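# Place the wooden crate onto its stand

## Task

Set the wooden crate down on its stand, never letting it fall along the way.

## Robot and tools

Robot: two arms on a table, left_arm and right_arm, each ending in a parallel two-finger gripper with a wrist camera. A camera stand is fixed to the floor behind them. A loose object may occasionally get a brief push from outside.

Scene frame: origin at table-top height, halfway between the two nominal arm bases. +x points out over the table, +z up, and left_arm sits on the +y side. Arm names do not match image sides. Calibrated bases: left_arm at (+0.034, +0.303, +0.025) m, right_arm at (+0.035, -0.303, +0.022) m, both turned only slightly about z. On a gripper, the fingers point along its own +z and close along its own y. end_effector_position is the spot between the finger pads, about 1 cm behind the tips.

execute_actions(actions, cameras): actions is a list of actions. Each action is a table of up to 15 rows, one per 1/30 s control step; a shorter table repeats its final row to fill 15. Every row has 14 numbers in [-1, 1], one row covering both arms even if one is idle: left dx, dy, dz, rx, ry, rz, opening, then the same seven for right. The six pose numbers are an offset, not a pose: they are measured from that arm's Hand target as it was when the action began, along that Hand target's own axes. Rows inside an action do not add up; each is counted from that same start. The next action starts from the new Hand target, so repeating an offset moves further. Scale: 1.0 equals 0.6 m or 180 degrees; rx, ry, rz form one rotation vector. opening is absolute: +1 fully open (0.093 m), -1 closed. Images arrive only with an empty actions list or when cameras names them (["all"], a list of names, or []).

move(target, speed, blend, opening_speed, grip_force, blocking, cameras): target is one 14-number row as above, or a list of up to 15 such rows, each an offset from the Hand targets at the move's start (not from the previous row). The gripper travels a straight line and rotates the short way. speed is peak path speed in m/s, 0.002 to 2.9, default 0.25; rotation up to twice that in rad/s; one value or one per row. blend (m) rounds corners of a list; 0 means stop at each row. opening_speed is the rate on the -1..+1 scale per second, at least 0.2. grip_force is a per-pad limit of roughly 10 to 50 N, one value or one per arm; it persists, and low values close slowly. blocking=false returns after about 0.5 s while the motion continues. Paths last 0.5 to 10 s and do not avoid obstacles or the other arm. Keep paths away from an arm's own base. The result adds a move: line such as done, off_target, moving, held or fault, plus limits=paced (pose clipped) or limits=held (steps withheld). done means resting within 10 mm and 2 degrees.

wait(seconds 0 to 10, cameras) lets time pass with commands held. stop(cameras) brakes a running move. zoom_image(camera, region) enlarges a box [x0, y0, x1, y1] in pixels, at most 504 by 504, of cam_high, cam_left_wrist or cam_right_wrist from the latest images. read_manual(section) gives licence text only. finished_scene(scene) ends the current scene with its number; the crate must remain on the stand without the robot holding it.

Results: each gripper's end_effector_position (m) and end_effector_quat_wxyz in the scene frame; Hand target (the last commanded pose after clipping, the base for the next offsets); Tool commands; grip_measured; Joint positions (the last entry per arm is the finger opening in m); joint torques, velocities and motor temperatures; action calls also list positions at some steps. Cameras: cam_high, cam_left_wrist, cam_right_wrist, each 672x504.

Control quirks: each step, commanded orientation is limited to within 40 degrees of the measured one. Grippers often stop short or droop and tilt, worse at long reach; sending the arm again, even with zeros, re-requests the target, and a remaining gap can be sent as an offset. Small moves may fail or drift sideways. Check position and tilt after every move. To free an arm that is pressing on something, command it back beyond the gripper. Sending zeros for an arm's six pose numbers keeps its Hand target; a 0 opening is a real command, so resend the current opening to keep it.

Gripping: grip_measured runs +1 open to -1 closed; pads meet near -0.94 and each millimetre of object width adds about 0.0208. For a firm hold on a rigid flat-sided object send a value at least 0.24 below the reading for its width, and keep sending it while holding. To release, send a value well above that reading. Readings may sit up to about 0.02 high.

Avoid: dropping or letting go of the crate while it moves, slams, hard pushes or hits on fixed or heavy things, anything falling off the table or being left off it, arms touching or one gripper closing on the other's fingers, strain on wrist camera cables. Motors heat when holding loads, reaching far or pushing; MOTOR HOT appears at 75 °C, at 90 °C the arm folds and idles, at 100 °C it collapses.

Each tool is called after "Emit:" by a JSON object that holds its "op" and its "data".

## Session

Emit:
{"op": "execute_actions", "data": {"actions": []}}

Scene clock: 0.00 s.
left_arm: end_effector_position=(+0.4206, +0.2900, +0.1163) grip_measured=+1.000 end_effector_quat_wxyz=(+0.584, -0.011, +0.809, +0.058) | right_arm: end_effector_position=(+0.4095, -0.3160, +0.1015) grip_measured=+1.000 end_effector_quat_wxyz=(+0.553, +0.012, +0.833, +0.002)
Joint positions: left_arm=[-0.114 1.569 0.345 0.899 -0.237 0.007 0.093] | right_arm=[-0.048 1.502 0.326 0.778 -0.04 0.001 0.093]
Joint velocities: within noise
Joint torques (N m): no reading
Motor temperatures (°C): left_arm=[30 31 37 33 28 27 28] | right_arm=[30 33 35 33 28 25 29]
Heat: left arm: 37 °C; right arm: 35 °C.
Hand target: left_arm +0.4263, +0.2899, +0.1309; +0.602, -0.017, +0.796, +0.056 | right_arm +0.4142, -0.3154, +0.1118; +0.566, +0.008, +0.824, +0.003
Tool commands: left_gripper/opening=+1.0 right_gripper/opening=+1.0

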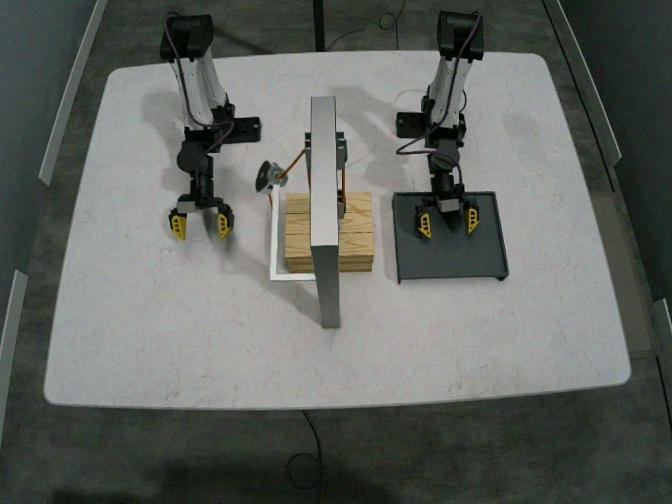

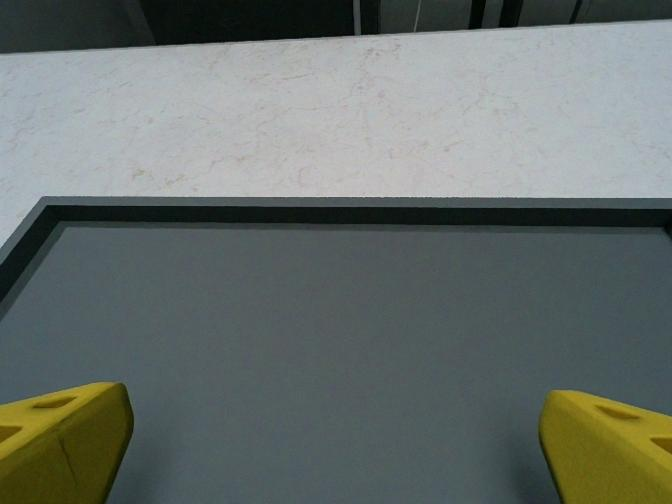

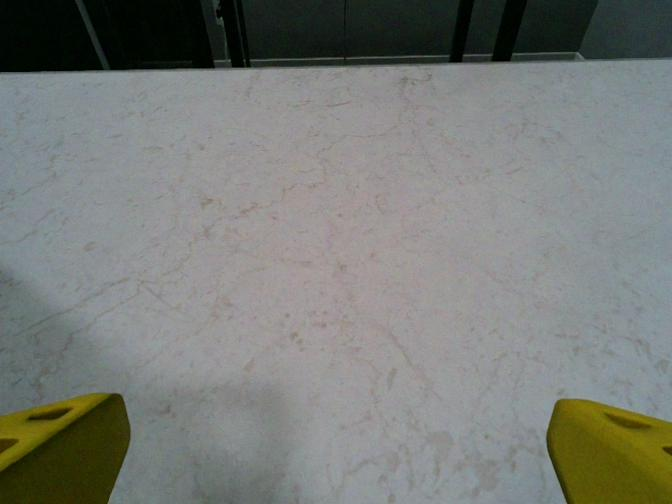

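Emit:
{"op": "zoom_image", "data": {"camera": "cam_high", "region": [230, 80, 530, 340]}}

Emit:
{"op": "zoom_image", "data": {"camera": "cam_high", "region": [250, 170, 390, 290]}}

Emit:
{"op": "zoom_image", "data": {"camera": "cam_high", "region": [380, 170, 520, 290]}}

Scaled by 1.680 from the camera's 672x504 image, which has a finer 960x720 frame.

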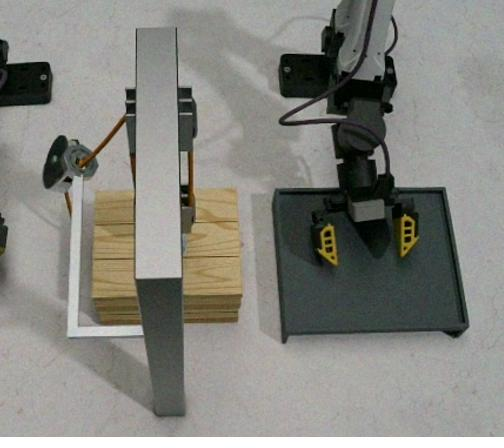

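Scaled by 3.600 from the camera's 672x504 image, which has a finer 960x720 frame.

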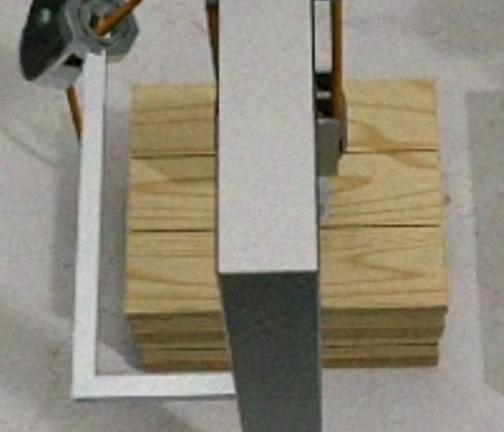

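Scaled by 3.600 from the camera's 672x504 image, which has a finer 960x720 frame.

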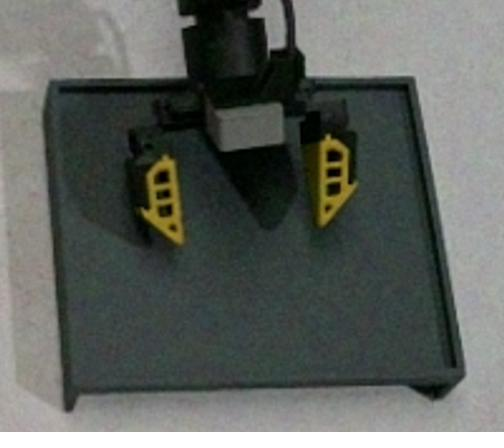

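Emit:
{"op": "move", "data": {"target": [-0.208,-0.024,-0.316,0.267,-0.019,0.074,1,0,0,0,0,0,0,1], "cameras": ["all"]}}

Scene clock: 30.97 s.
left_arm: end_effector_position=(+0.2825, +0.2514, +0.2843) grip_measured=+1.000 end_effector_quat_wxyz=(+0.558, +0.305, +0.744, -0.206) | right_arm: end_effector_position=(+0.4095, -0.3160, +0.1015) grip_measured=+1.000 end_effector_quat_wxyz=(+0.553, +0.012, +0.833, +0.002)
Joint positions: left_arm=[0.439 0.799 0.762 -0.615 1.068 0.624 0.093] | right_arm=[-0.048 1.502 0.326 0.778 -0.04 0.001 0.093]
Joint torques (N m): left_arm=[0.12 -0.35 10.17 1.17 0.58 0.25] | right_arm=[0.18 -4.82 5.9 2.54 -0.1 -0.09]
Motor temperatures (°C): left_arm=[30 32 40 41 28 27 28] | right_arm=[30 34 37 39 27 25 29]
Heat: left arm: 41 °C; right arm: 39 °C.
Hand target: left_arm +0.2804, +0.2496, +0.3006; +0.570, +0.320, +0.729, -0.204 | right_arm +0.4142, -0.3154, +0.1118; +0.566, +0.008, +0.824, +0.003
Off the commanded pose: left_arm 0.017 m, 3 deg | right_arm 0.011 m, 2 deg.
move: off_target (left_arm, right_arm)

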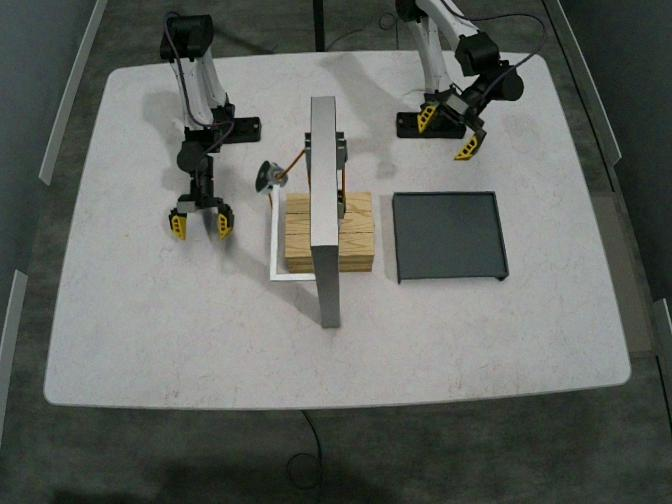

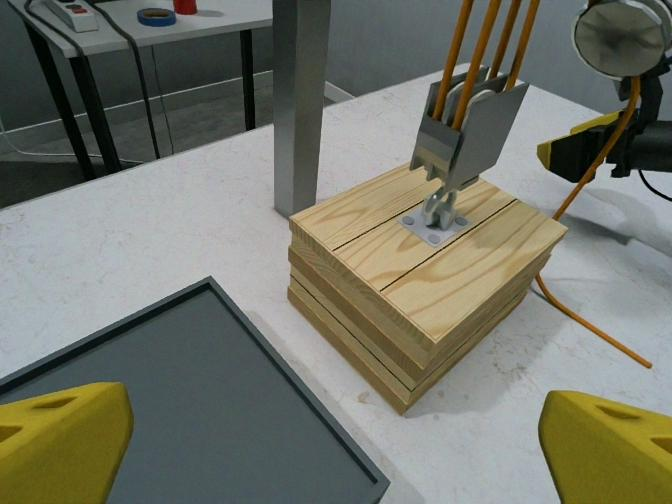

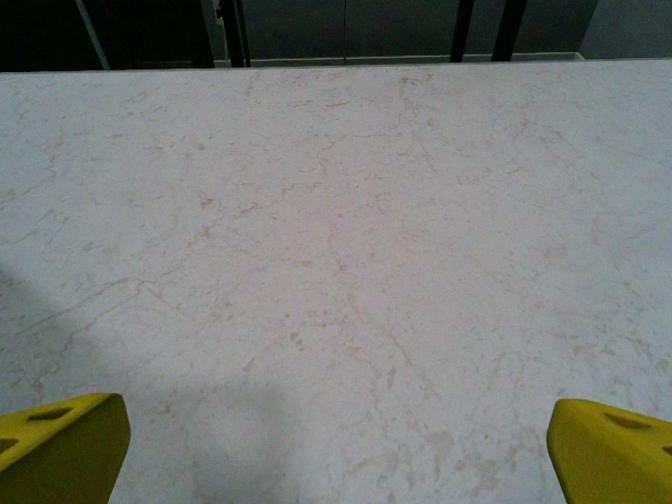

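Emit:
{"op": "zoom_image", "data": {"camera": "cam_left_wrist", "region": [270, 0, 672, 420]}}

Emit:
{"op": "zoom_image", "data": {"camera": "cam_left_wrist", "region": [380, 100, 580, 260]}}

Emit:
{"op": "zoom_image", "data": {"camera": "cam_high", "region": [230, 110, 390, 290]}}

Scaled by 1.200 from the camera's 672x504 image, which has a finer 960x720 frame.

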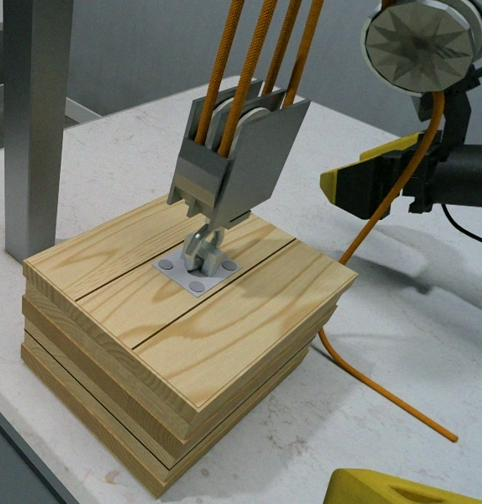

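Scaled by 2.520 from the camera's 672x504 image, which has a finer 960x720 frame.

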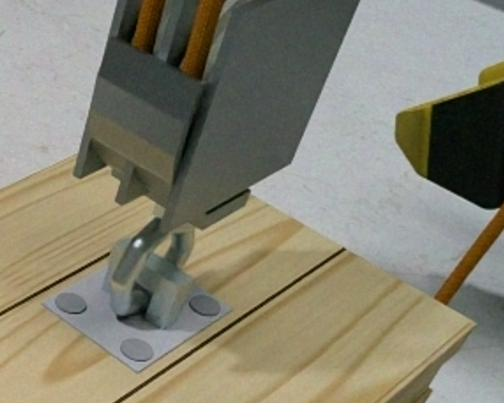

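Scaled by 2.800 from the camera's 672x504 image, which has a finer 960x720 frame.

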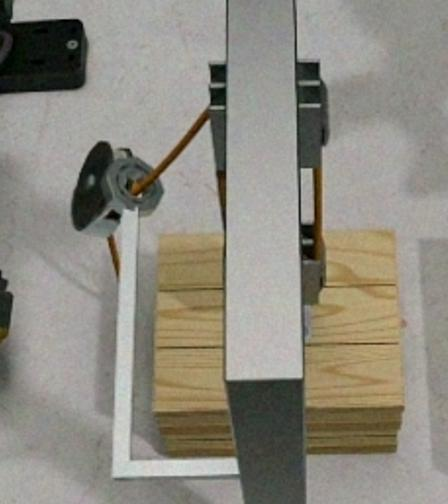

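Emit:
{"op": "move", "data": {"target": [0,0,0,0,0,0,1,-0.247,-0.022,-0.334,-0.259,0.004,-0.099,1], "cameras": ["all"]}}

Emit:
{"op": "zoom_image", "data": {"camera": "cam_right_wrist", "region": [0, 0, 504, 400]}}

Scene clock: 77.53 s.
left_arm: end_effector_position=(+0.2824, +0.2514, +0.2841) grip_measured=+1.000 end_effector_quat_wxyz=(+0.558, +0.305, +0.744, -0.206) | right_arm: end_effector_position=(+0.2808, -0.3301, +0.3143) grip_measured=+1.000 end_effector_quat_wxyz=(+0.522, -0.295, +0.768, +0.222)
Joint positions: left_arm=[0.439 0.799 0.762 -0.617 1.068 0.626 0.093] | right_arm=[-0.795 1.284 1.283 -1.567 -1.208 -1.533 0.093]
Joint torques (N m): left_arm=[0.12 -0.32 10.22 1.16 0.58 0.25] | right_arm=[0.77 -2.56 8.06 0.28 -0.63 -0.35]
Motor temperatures (°C): left_arm=[30 30 44 36 28 27 28] | right_arm=[30 34 39 41 27 25 29]
Heat: left arm: 44 °C; right arm: 41 °C.
Hand target: left_arm +0.2804, +0.2496, +0.3006; +0.570, +0.320, +0.729, -0.204 | right_arm +0.2803, -0.3300, +0.3219; +0.512, -0.340, +0.751, +0.242
Off the commanded pose: left_arm 0.017 m, 3 deg | right_arm 0.008 m, 6 deg.
joint sent to its limit (right arm) — joint 4 (wrist pitch), lower limit. The joint targets are off in orientation, not in position.
move: off_target (left_arm, right_arm)

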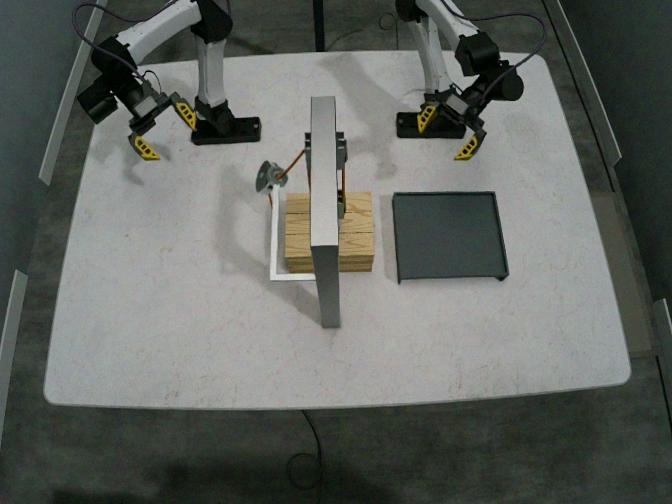

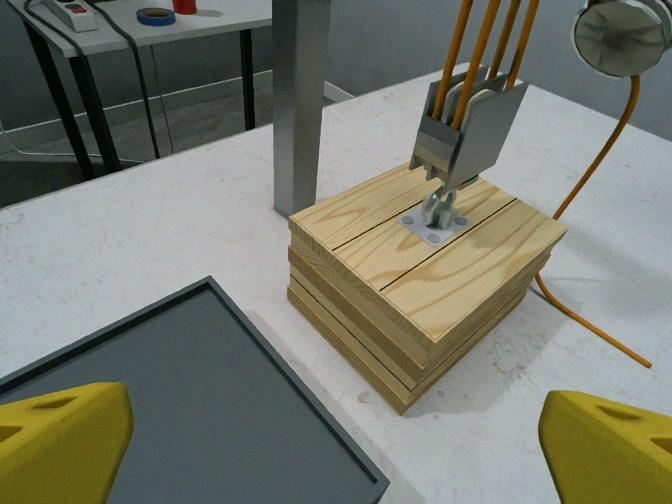

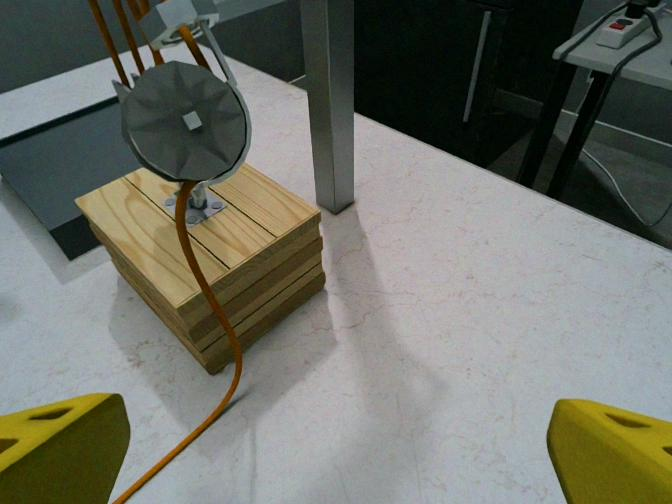

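Scaled by 1.000.

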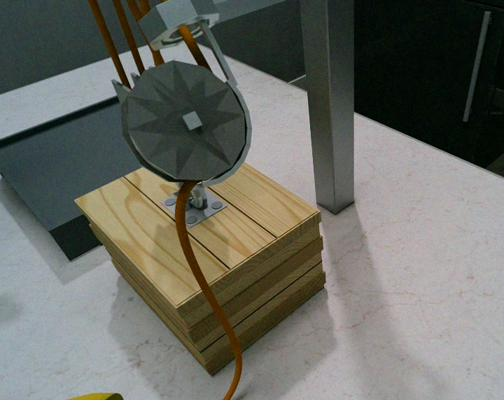

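Emit:
{"op": "zoom_image", "data": {"camera": "cam_right_wrist", "region": [70, 0, 270, 220]}}

Emit:
{"op": "zoom_image", "data": {"camera": "cam_high", "region": [250, 120, 350, 210]}}

Scaled by 2.291 from the camera's 672x504 image, which has a finer 960x720 frame.

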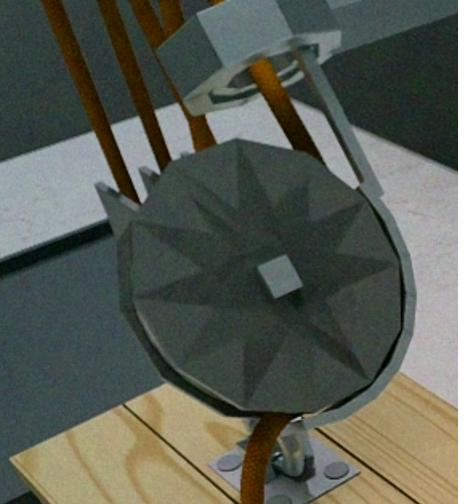

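Scaled by 5.040 from the camera's 672x504 image, which has a finer 960x720 frame.

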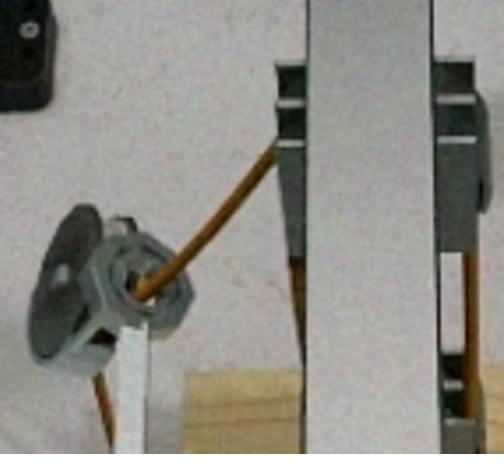

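Emit:
{"op": "move", "data": {"target": [-0.177,-0.008,0.007,0,-0.194,0,1,0,0,0,0,0,0,1], "cameras": ["cam_left_wrist"]}}

Emit:
{"op": "zoom_image", "data": {"camera": "cam_left_wrist", "region": [250, 50, 672, 366]}}

Scene clock: 143.63 s.
left_arm: end_effector_position=(+0.2987, +0.2181, +0.3921) grip_measured=+1.000 end_effector_quat_wxyz=(+0.745, +0.240, +0.545, -0.302) | right_arm: end_effector_position=(+0.2808, -0.3301, +0.3143) grip_measured=+1.000 end_effector_quat_wxyz=(+0.522, -0.295, +0.768, +0.222)
Joint positions: left_arm=[0.221 0.819 0.482 0.85 0.933 -0.396 0.093] | right_arm=[-0.795 1.284 1.283 -1.567 -1.208 -1.533 0.093]
Joint torques (N m): left_arm=[-0.83 -0.62 6.26 1.86 -0.39 0.07] | right_arm=[0.91 -2.51 8.09 0.27 -0.64 -0.34]
Motor temperatures (°C): left_arm=[30 30 46 37 29 27 28] | right_arm=[30 33 47 36 28 25 29]
Heat: left arm: 46 °C; right arm: 47 °C.
Hand target: left_arm +0.2955, +0.2185, +0.4012; +0.762, +0.244, +0.524, -0.291 | right_arm +0.2803, -0.3300, +0.3219; +0.512, -0.340, +0.751, +0.242
Off the commanded pose: left_arm 0.010 m, 3 deg | right_arm 0.008 m, 6 deg.
joint sent to its limit (right arm) — joint 4 (wrist pitch), lower limit. The joint targets are off in orientation, not in position.
move: off_target (left_arm, right_arm)
Images, in order (width x height): cam_left_wrist 672x504.

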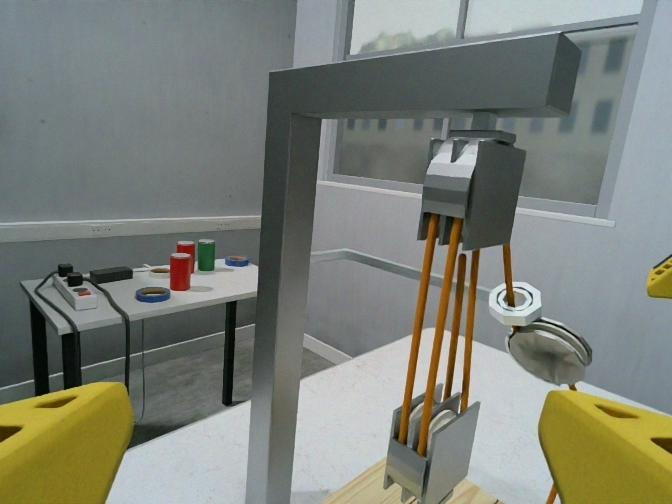

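Scaled by 1.194 from the camera's 672x504 image, which has a finer 960x720 frame.

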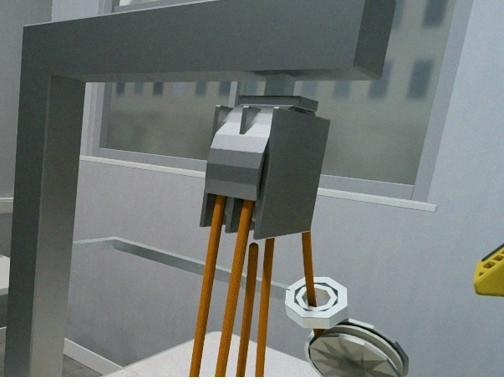

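Emit:
{"op": "move", "data": {"target": [0,0,0,0,0,0,1,0.0465,0.2593,0.178,0.262,-0.0337,0.0803,1], "cameras": ["all"]}}

Emit:
{"op": "zoom_image", "data": {"camera": "cam_right_wrist", "region": [170, 0, 470, 300]}}

Scene clock: 184.20 s.
left_arm: end_effector_position=(+0.2986, +0.2181, +0.3923) grip_measured=+1.000 end_effector_quat_wxyz=(+0.745, +0.240, +0.544, -0.302) | right_arm: end_effector_position=(+0.2183, -0.1583, +0.2445) grip_measured=+1.000 end_effector_quat_wxyz=(+0.597, -0.025, +0.802, -0.008)
Joint positions: left_arm=[0.221 0.819 0.482 0.851 0.933 -0.396 0.093] | right_arm=[1.421 0.896 0.719 -0.875 1.235 0.983 0.093]
Joint torques (N m): left_arm=[-0.83 -0.55 6.24 1.85 -0.39 0.07] | right_arm=[-0.17 -0.16 9.06 1.08 0.75 0.16]
Heat: left arm: 44 °C; right arm: 47 °C.
Hand target: left_arm +0.2955, +0.2185, +0.4012; +0.762, +0.244, +0.524, -0.291 | right_arm +0.2199, -0.1600, +0.2599; +0.609, +0.000, +0.793, +0.000
Off the commanded pose: left_arm 0.009 m, 3 deg | right_arm 0.016 m, 3 deg.
move: off_target (left_arm, right_arm)

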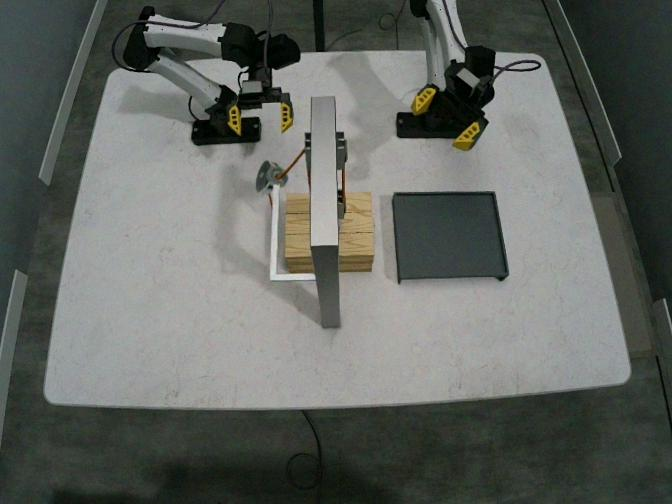

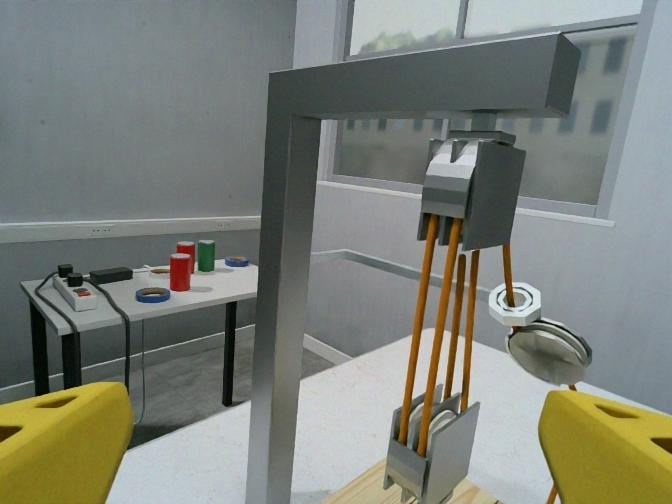

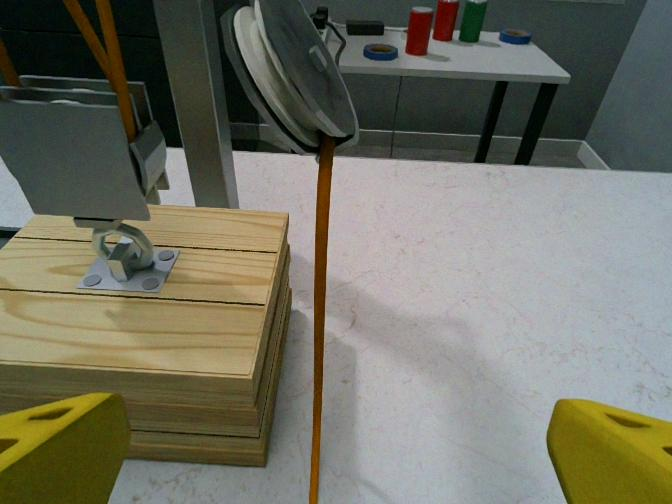

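Scaled by 1.680 from the camera's 672x504 image, which has a finer 960x720 frame.

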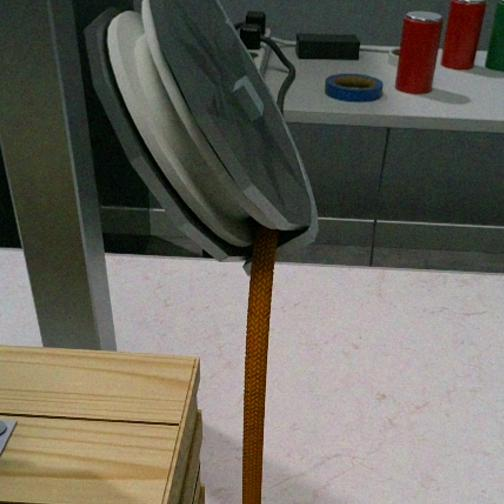

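Emit:
{"op": "move", "data": {"target": [0.1838,0.3665,-0.4572,-0.2516,0.2945,-0.0556,-1,0.0738,0.0133,0.175,0,0,0,0.1], "cameras": ["all"]}}

Scene clock: 201.07 s.
left_arm: end_effector_position=(+0.2979, +0.5359, +0.2099) grip_measured=-0.985 end_effector_quat_wxyz=(+0.460, -0.013, +0.888, -0.014) | right_arm: end_effector_position=(+0.3075, -0.1561, +0.1851) grip_measured=+0.102 end_effector_quat_wxyz=(+0.599, -0.009, +0.801, -0.020)
Joint positions: left_arm=[1.101 1.402 1.045 -0.636 0.812 0.796 0] | right_arm=[0.94 1.05 0.412 0.165 0.902 0.337 0.05]
Joint torques (N m): left_arm=[-0.17 -4.59 9.92 0.9 0.26 0.25] | right_arm=[-0.32 -1.58 5.64 2.78 -0.04 -0.15]
Motor temperatures (°C): left_arm=[30 29 44 42 28 27 28] | right_arm=[30 32 46 38 28 25 29]
Heat: left arm: 44 °C; right arm: 46 °C.
Hand target: left_arm +0.3000, +0.5402, +0.2216; +0.462, +0.000, +0.887, +0.001 | right_arm +0.3099, -0.1520, +0.1900; +0.609, +0.000, +0.793, +0.000
Off the commanded pose: left_arm 0.013 m, 2 deg | right_arm 0.007 m, 3 deg.
move: off_target (left_arm, right_arm)

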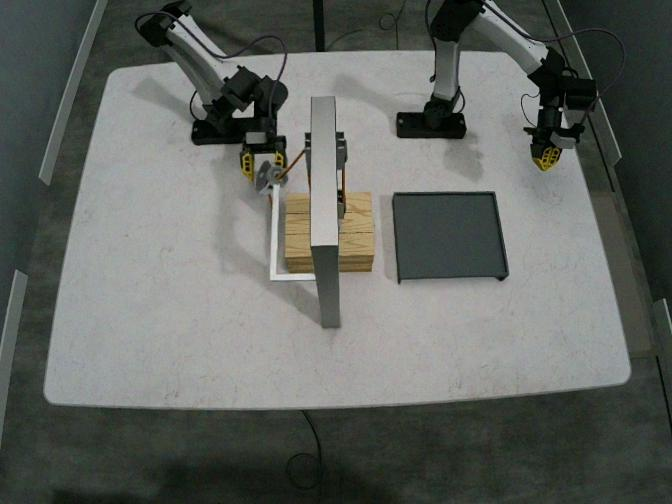

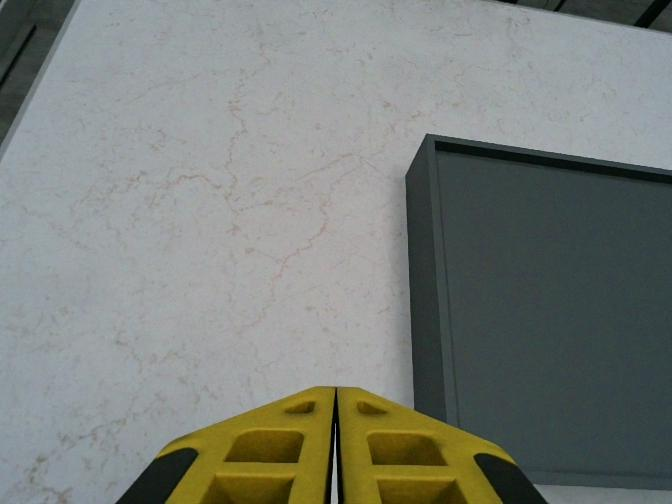

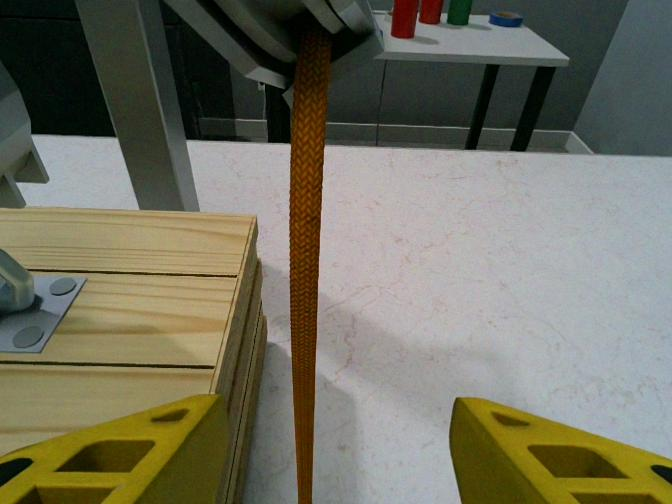

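Emit:
{"op": "move", "data": {"target": [0,0,0,0,0,0,-1,0.035,0.0067,0.0818,0,-0.0833,0,-0.1], "speed": 0.15, "cameras": ["all"]}}

Scene clock: 223.20 s.
left_arm: end_effector_position=(+0.2978, +0.5357, +0.2097) grip_measured=-0.985 end_effector_quat_wxyz=(+0.460, -0.013, +0.888, -0.014) | right_arm: end_effector_position=(+0.3507, -0.1567, +0.1419) grip_measured=-0.098 end_effector_quat_wxyz=(+0.684, -0.007, +0.728, -0.039)
Joint positions: left_arm=[1.101 1.402 1.045 -0.638 0.812 0.796 0] | right_arm=[0.811 1.708 0.235 1.381 0.851 0.001 0.04]
Joint torques (N m): left_arm=[-0.17 -4.6 9.92 0.9 0.27 0.25] | right_arm=[0.01 -3.93 3.41 3.18 -0.46 -0.09]
Motor temperatures (°C): left_arm=[30 30 46 38 28 27 28] | right_arm=[30 32 44 45 28 25 29]
Heat: left arm: 46 °C; right arm: 45 °C.
Hand target: left_arm +0.3000, +0.5402, +0.2216; +0.462, +0.000, +0.887, +0.001 | right_arm +0.3518, -0.1479, +0.1570; +0.707, +0.000, +0.707, +0.000
Off the commanded pose: left_arm 0.013 m, 2 deg | right_arm 0.017 m, 6 deg.
move: off_target (left_arm, right_arm)

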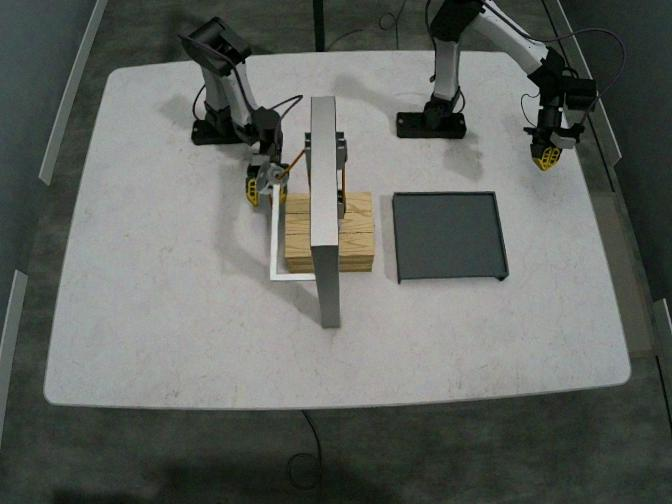

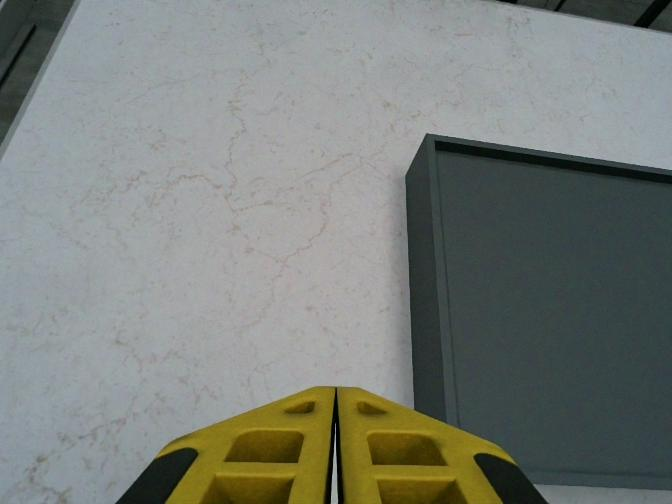

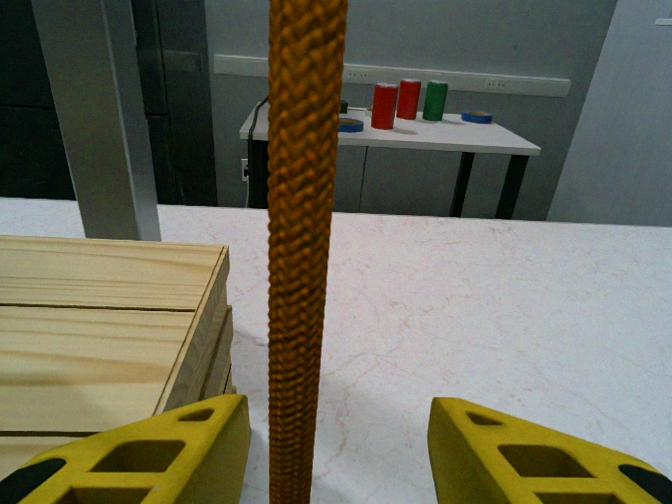

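Emit:
{"op": "move", "data": {"target": [0,0,0,0,0,0,-1,0,0,0,0,0,0,-1], "cameras": ["cam_right_wrist"]}}

Scene clock: 227.63 s.
left_arm: end_effector_position=(+0.2978, +0.5357, +0.2097) grip_measured=-0.985 end_effector_quat_wxyz=(+0.460, -0.013, +0.888, -0.014) | right_arm: end_effector_position=(+0.3501, -0.1509, +0.1440) grip_measured=-0.967 end_effector_quat_wxyz=(+0.688, -0.013, +0.725, -0.025)
Joint positions: left_arm=[1.101 1.402 1.045 -0.638 0.812 0.796 0] | right_arm=[0.817 1.712 0.235 1.401 0.83 0.001 0]
Joint torques (N m): left_arm=[-0.17 -4.57 9.89 0.9 0.26 0.25] | right_arm=[-0.08 -3.89 3.49 3.05 -0.26 -0.12]
Heat: left arm: 46 °C; right arm: 45 °C.
Hand target: left_arm +0.3000, +0.5402, +0.2216; +0.462, +0.000, +0.887, +0.001 | right_arm +0.3518, -0.1479, +0.1570; +0.707, +0.000, +0.707, +0.000
Off the commanded pose: left_arm 0.013 m, 2 deg | right_arm 0.013 m, 4 deg.
move: off_target (left_arm, right_arm)
Images, in order (width x height): cam_right_wrist 672x504.

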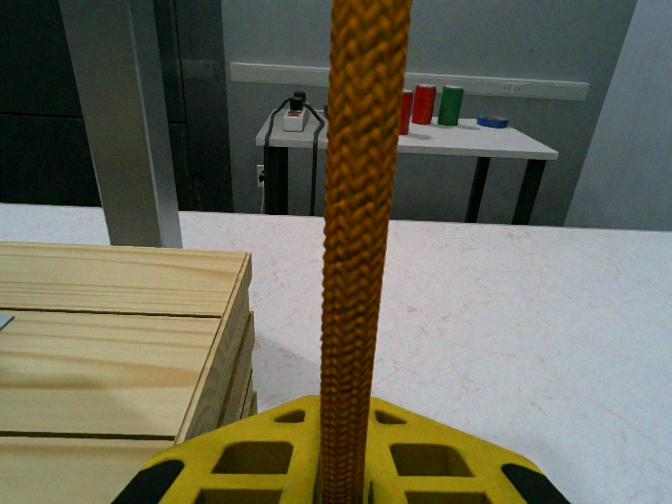

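Emit:
{"op": "move", "data": {"target": [0,0,0,0,0,0,-1,0.108,-0.067,-0.05,0,0.111,0,-1], "speed": 0.08, "cameras": ["all"]}}

Scene clock: 244.70 s.
left_arm: end_effector_position=(+0.2978, +0.5357, +0.2097) grip_measured=-0.985 end_effector_quat_wxyz=(+0.460, -0.013, +0.888, -0.014) | right_arm: end_effector_position=(+0.3290, -0.1726, +0.1310) grip_measured=-0.967 end_effector_quat_wxyz=(+0.626, +0.010, +0.778, +0.042)
Joint positions: left_arm=[1.101 1.402 1.045 -0.638 0.812 0.796 0] | right_arm=[0.757 1.343 0.149 0.918 0.679 0.256 0]
Joint torques (N m): left_arm=[-0.18 -4.59 9.92 0.9 0.27 0.25] | right_arm=[-0.91 -2.11 2.71 0.79 0.01 0.22]
Heat: left arm: 47 °C; right arm: 46 °C.
Hand target: left_arm +0.3000, +0.5402, +0.2216; +0.462, +0.000, +0.887, +0.001 | right_arm +0.3219, -0.1882, +0.0922; +0.574, +0.000, +0.819, +0.000
Off the commanded pose: left_arm 0.013 m, 2 deg | right_arm 0.042 m, 9 deg.
move: off_target (left_arm, right_arm)

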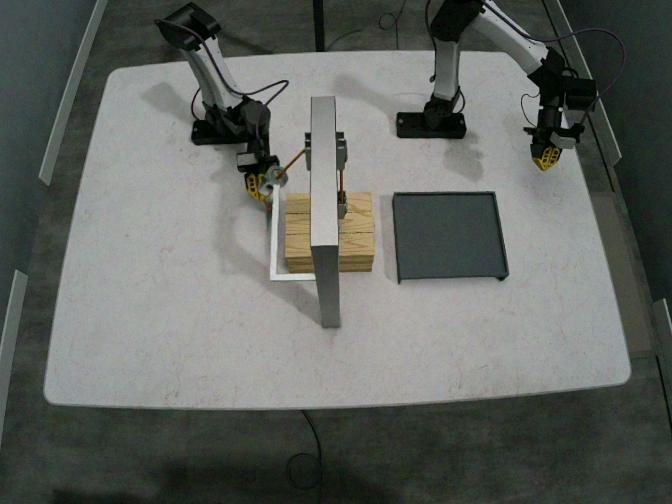

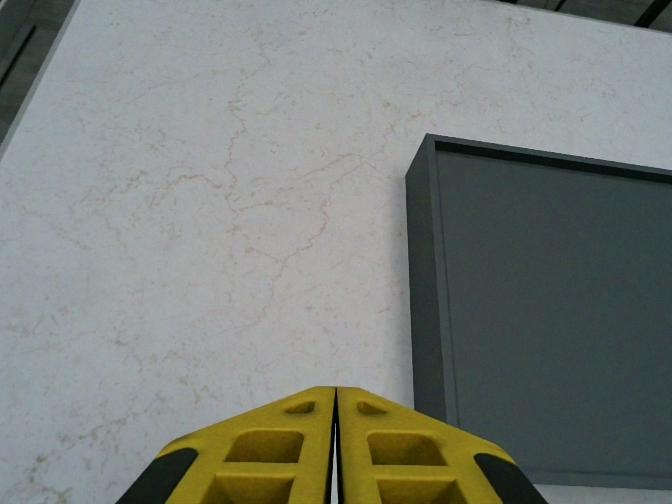

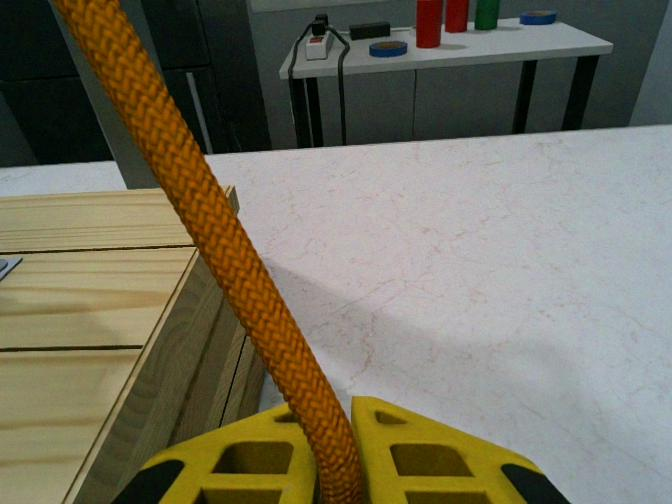

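Emit:
{"op": "zoom_image", "data": {"camera": "cam_high", "region": [240, 110, 400, 290]}}

Scaled by 2.800 from the camera's 672x504 image, which has a finer 960x720 frame.

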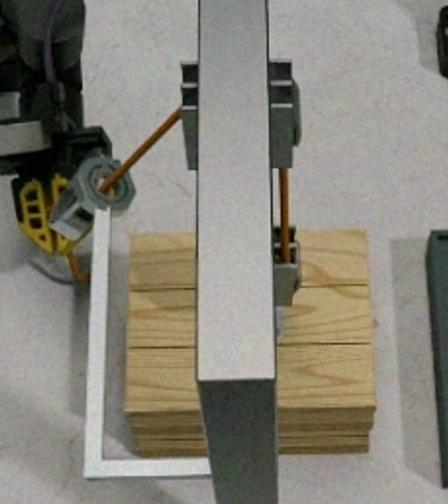

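Emit:
{"op": "move", "data": {"target": [0,0,0,0,0,0,-1,0.0598,-0.1167,-0.067,0,0.111,0,-1], "speed": 0.08, "cameras": ["all"]}}

Emit:
{"op": "zoom_image", "data": {"camera": "cam_high", "region": [240, 110, 400, 290]}}

Scene clock: 262.23 s.
left_arm: end_effector_position=(+0.2978, +0.5357, +0.2097) grip_measured=-0.985 end_effector_quat_wxyz=(+0.460, -0.013, +0.888, -0.014) | right_arm: end_effector_position=(+0.3075, -0.2147, +0.1596) grip_measured=-0.967 end_effector_quat_wxyz=(+0.570, -0.019, +0.815, +0.105)
Joint positions: left_arm=[1.101 1.402 1.045 -0.638 0.812 0.796 0] | right_arm=[0.45 0.683 0.194 0.146 0.227 0.238 0]
Joint torques (N m): left_arm=[-0.18 -4.57 9.92 0.9 0.27 0.25] | right_arm=[-2.52 1.62 3.62 -0.54 0.68 -0.04]
Heat: left arm: 47 °C; right arm: 41 °C.
Hand target: left_arm +0.3000, +0.5402, +0.2216; +0.462, +0.000, +0.887, +0.001 | right_arm +0.2719, -0.2582, +0.0722; +0.423, +0.000, +0.906, +0.000
Off the commanded pose: left_arm 0.013 m, 2 deg | right_arm 0.104 m, 23 deg.
move: off_target (left_arm, right_arm)

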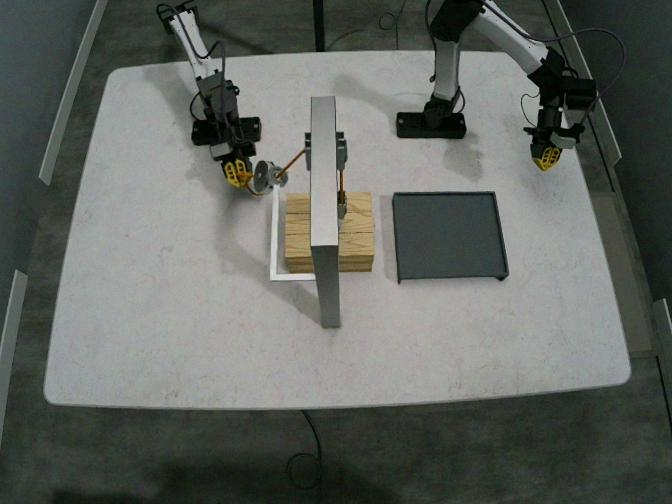

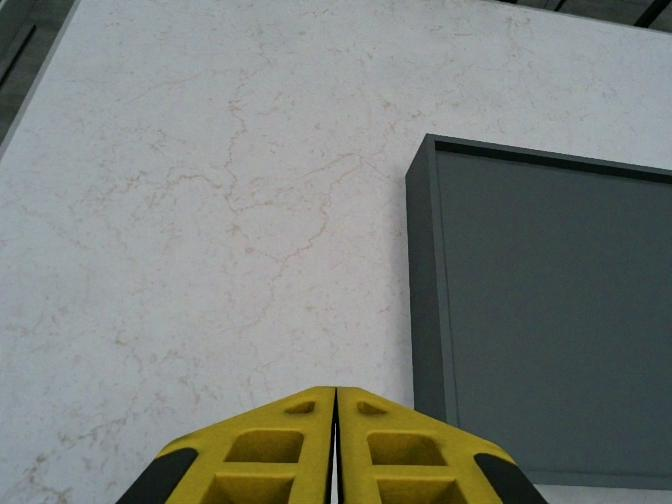

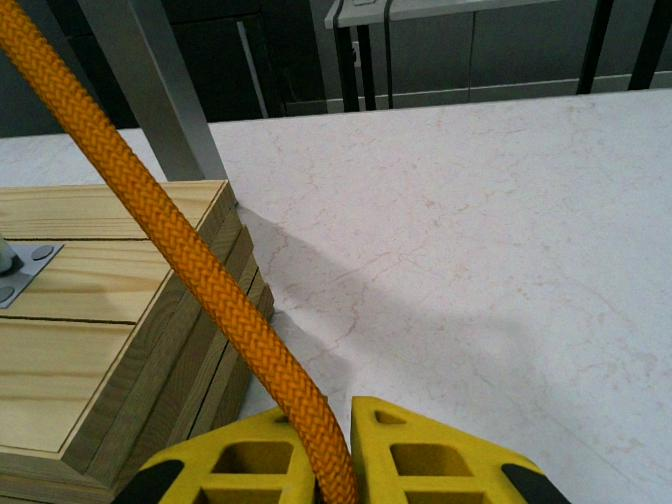

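Scaled by 2.800 from the camera's 672x504 image, which has a finer 960x720 frame.

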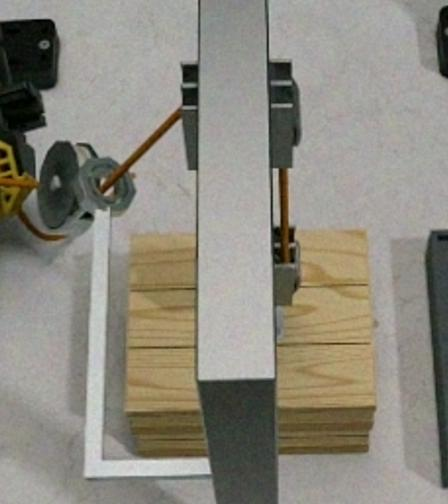

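Emit:
{"op": "move", "data": {"target": [[0,0,0,0,0,0,-1,-0.104,-0.02,-0.0265,0.0908,-0.1183,-0.4097,-1],[0,0,0,0,0,0,-1,-0.0913,-0.25,-0.0158,0.0908,-0.1183,-0.4097,-1]], "speed": 0.1, "blend": 0.03, "cameras": ["all"]}}

Emit:
{"op": "zoom_image", "data": {"camera": "cam_high", "region": [200, 110, 400, 290]}}

Scene clock: 321.37 s.
left_arm: end_effector_position=(+0.2978, +0.5357, +0.2097) grip_measured=-0.985 end_effector_quat_wxyz=(+0.460, -0.013, +0.888, -0.014) | right_arm: end_effector_position=(+0.2910, -0.3487, +0.1753) grip_measured=-0.967 end_effector_quat_wxyz=(+0.571, -0.555, +0.481, -0.367)
Joint positions: left_arm=[1.101 1.402 1.045 -0.638 0.812 0.796 0] | right_arm=[-0.771 0.852 0.053 0.64 -1.056 -1.566 0]
Joint torques (N m): left_arm=[-0.17 -4.57 9.92 0.9 0.27 0.25] | right_arm=[-6.43 2.65 3.12 0.42 1.83 -0.28]
Motor temperatures (°C): left_arm=[30 31 49 37 28 27 28] | right_arm=[31 31 39 37 29 25 31]
Heat: left arm: 49 °C; right arm: 39 °C.
Hand target: left_arm +0.3000, +0.5402, +0.2216; +0.462, +0.000, +0.887, +0.001 | right_arm +0.2999, -0.4082, +0.1203; +0.483, -0.483, +0.629, -0.371
Off the commanded pose: left_arm 0.013 m, 2 deg | right_arm 0.081 m, 21 deg.
move: off_target (left_arm, right_arm)

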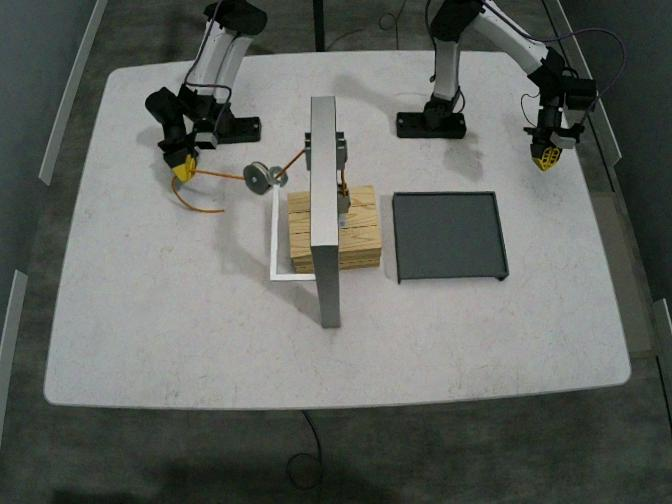

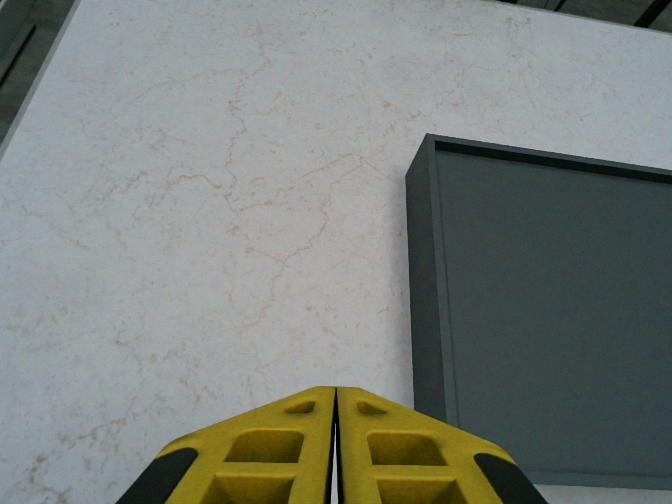

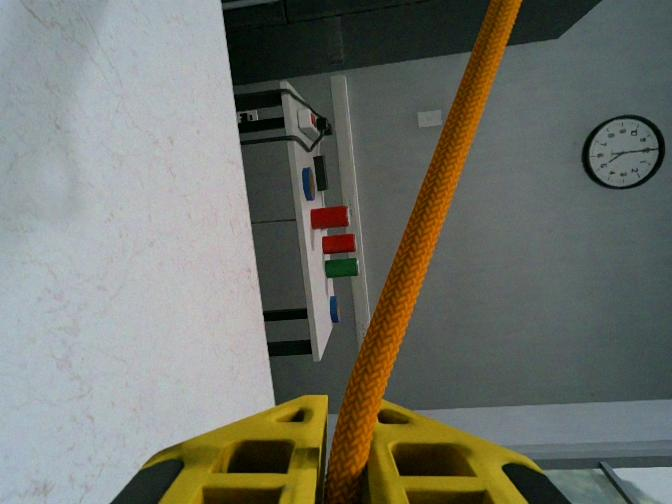

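Scaled by 2.520 from the camera's 672x504 image, which has a finer 960x720 frame.

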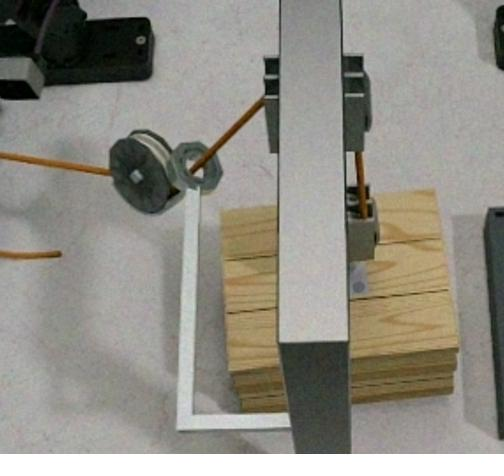

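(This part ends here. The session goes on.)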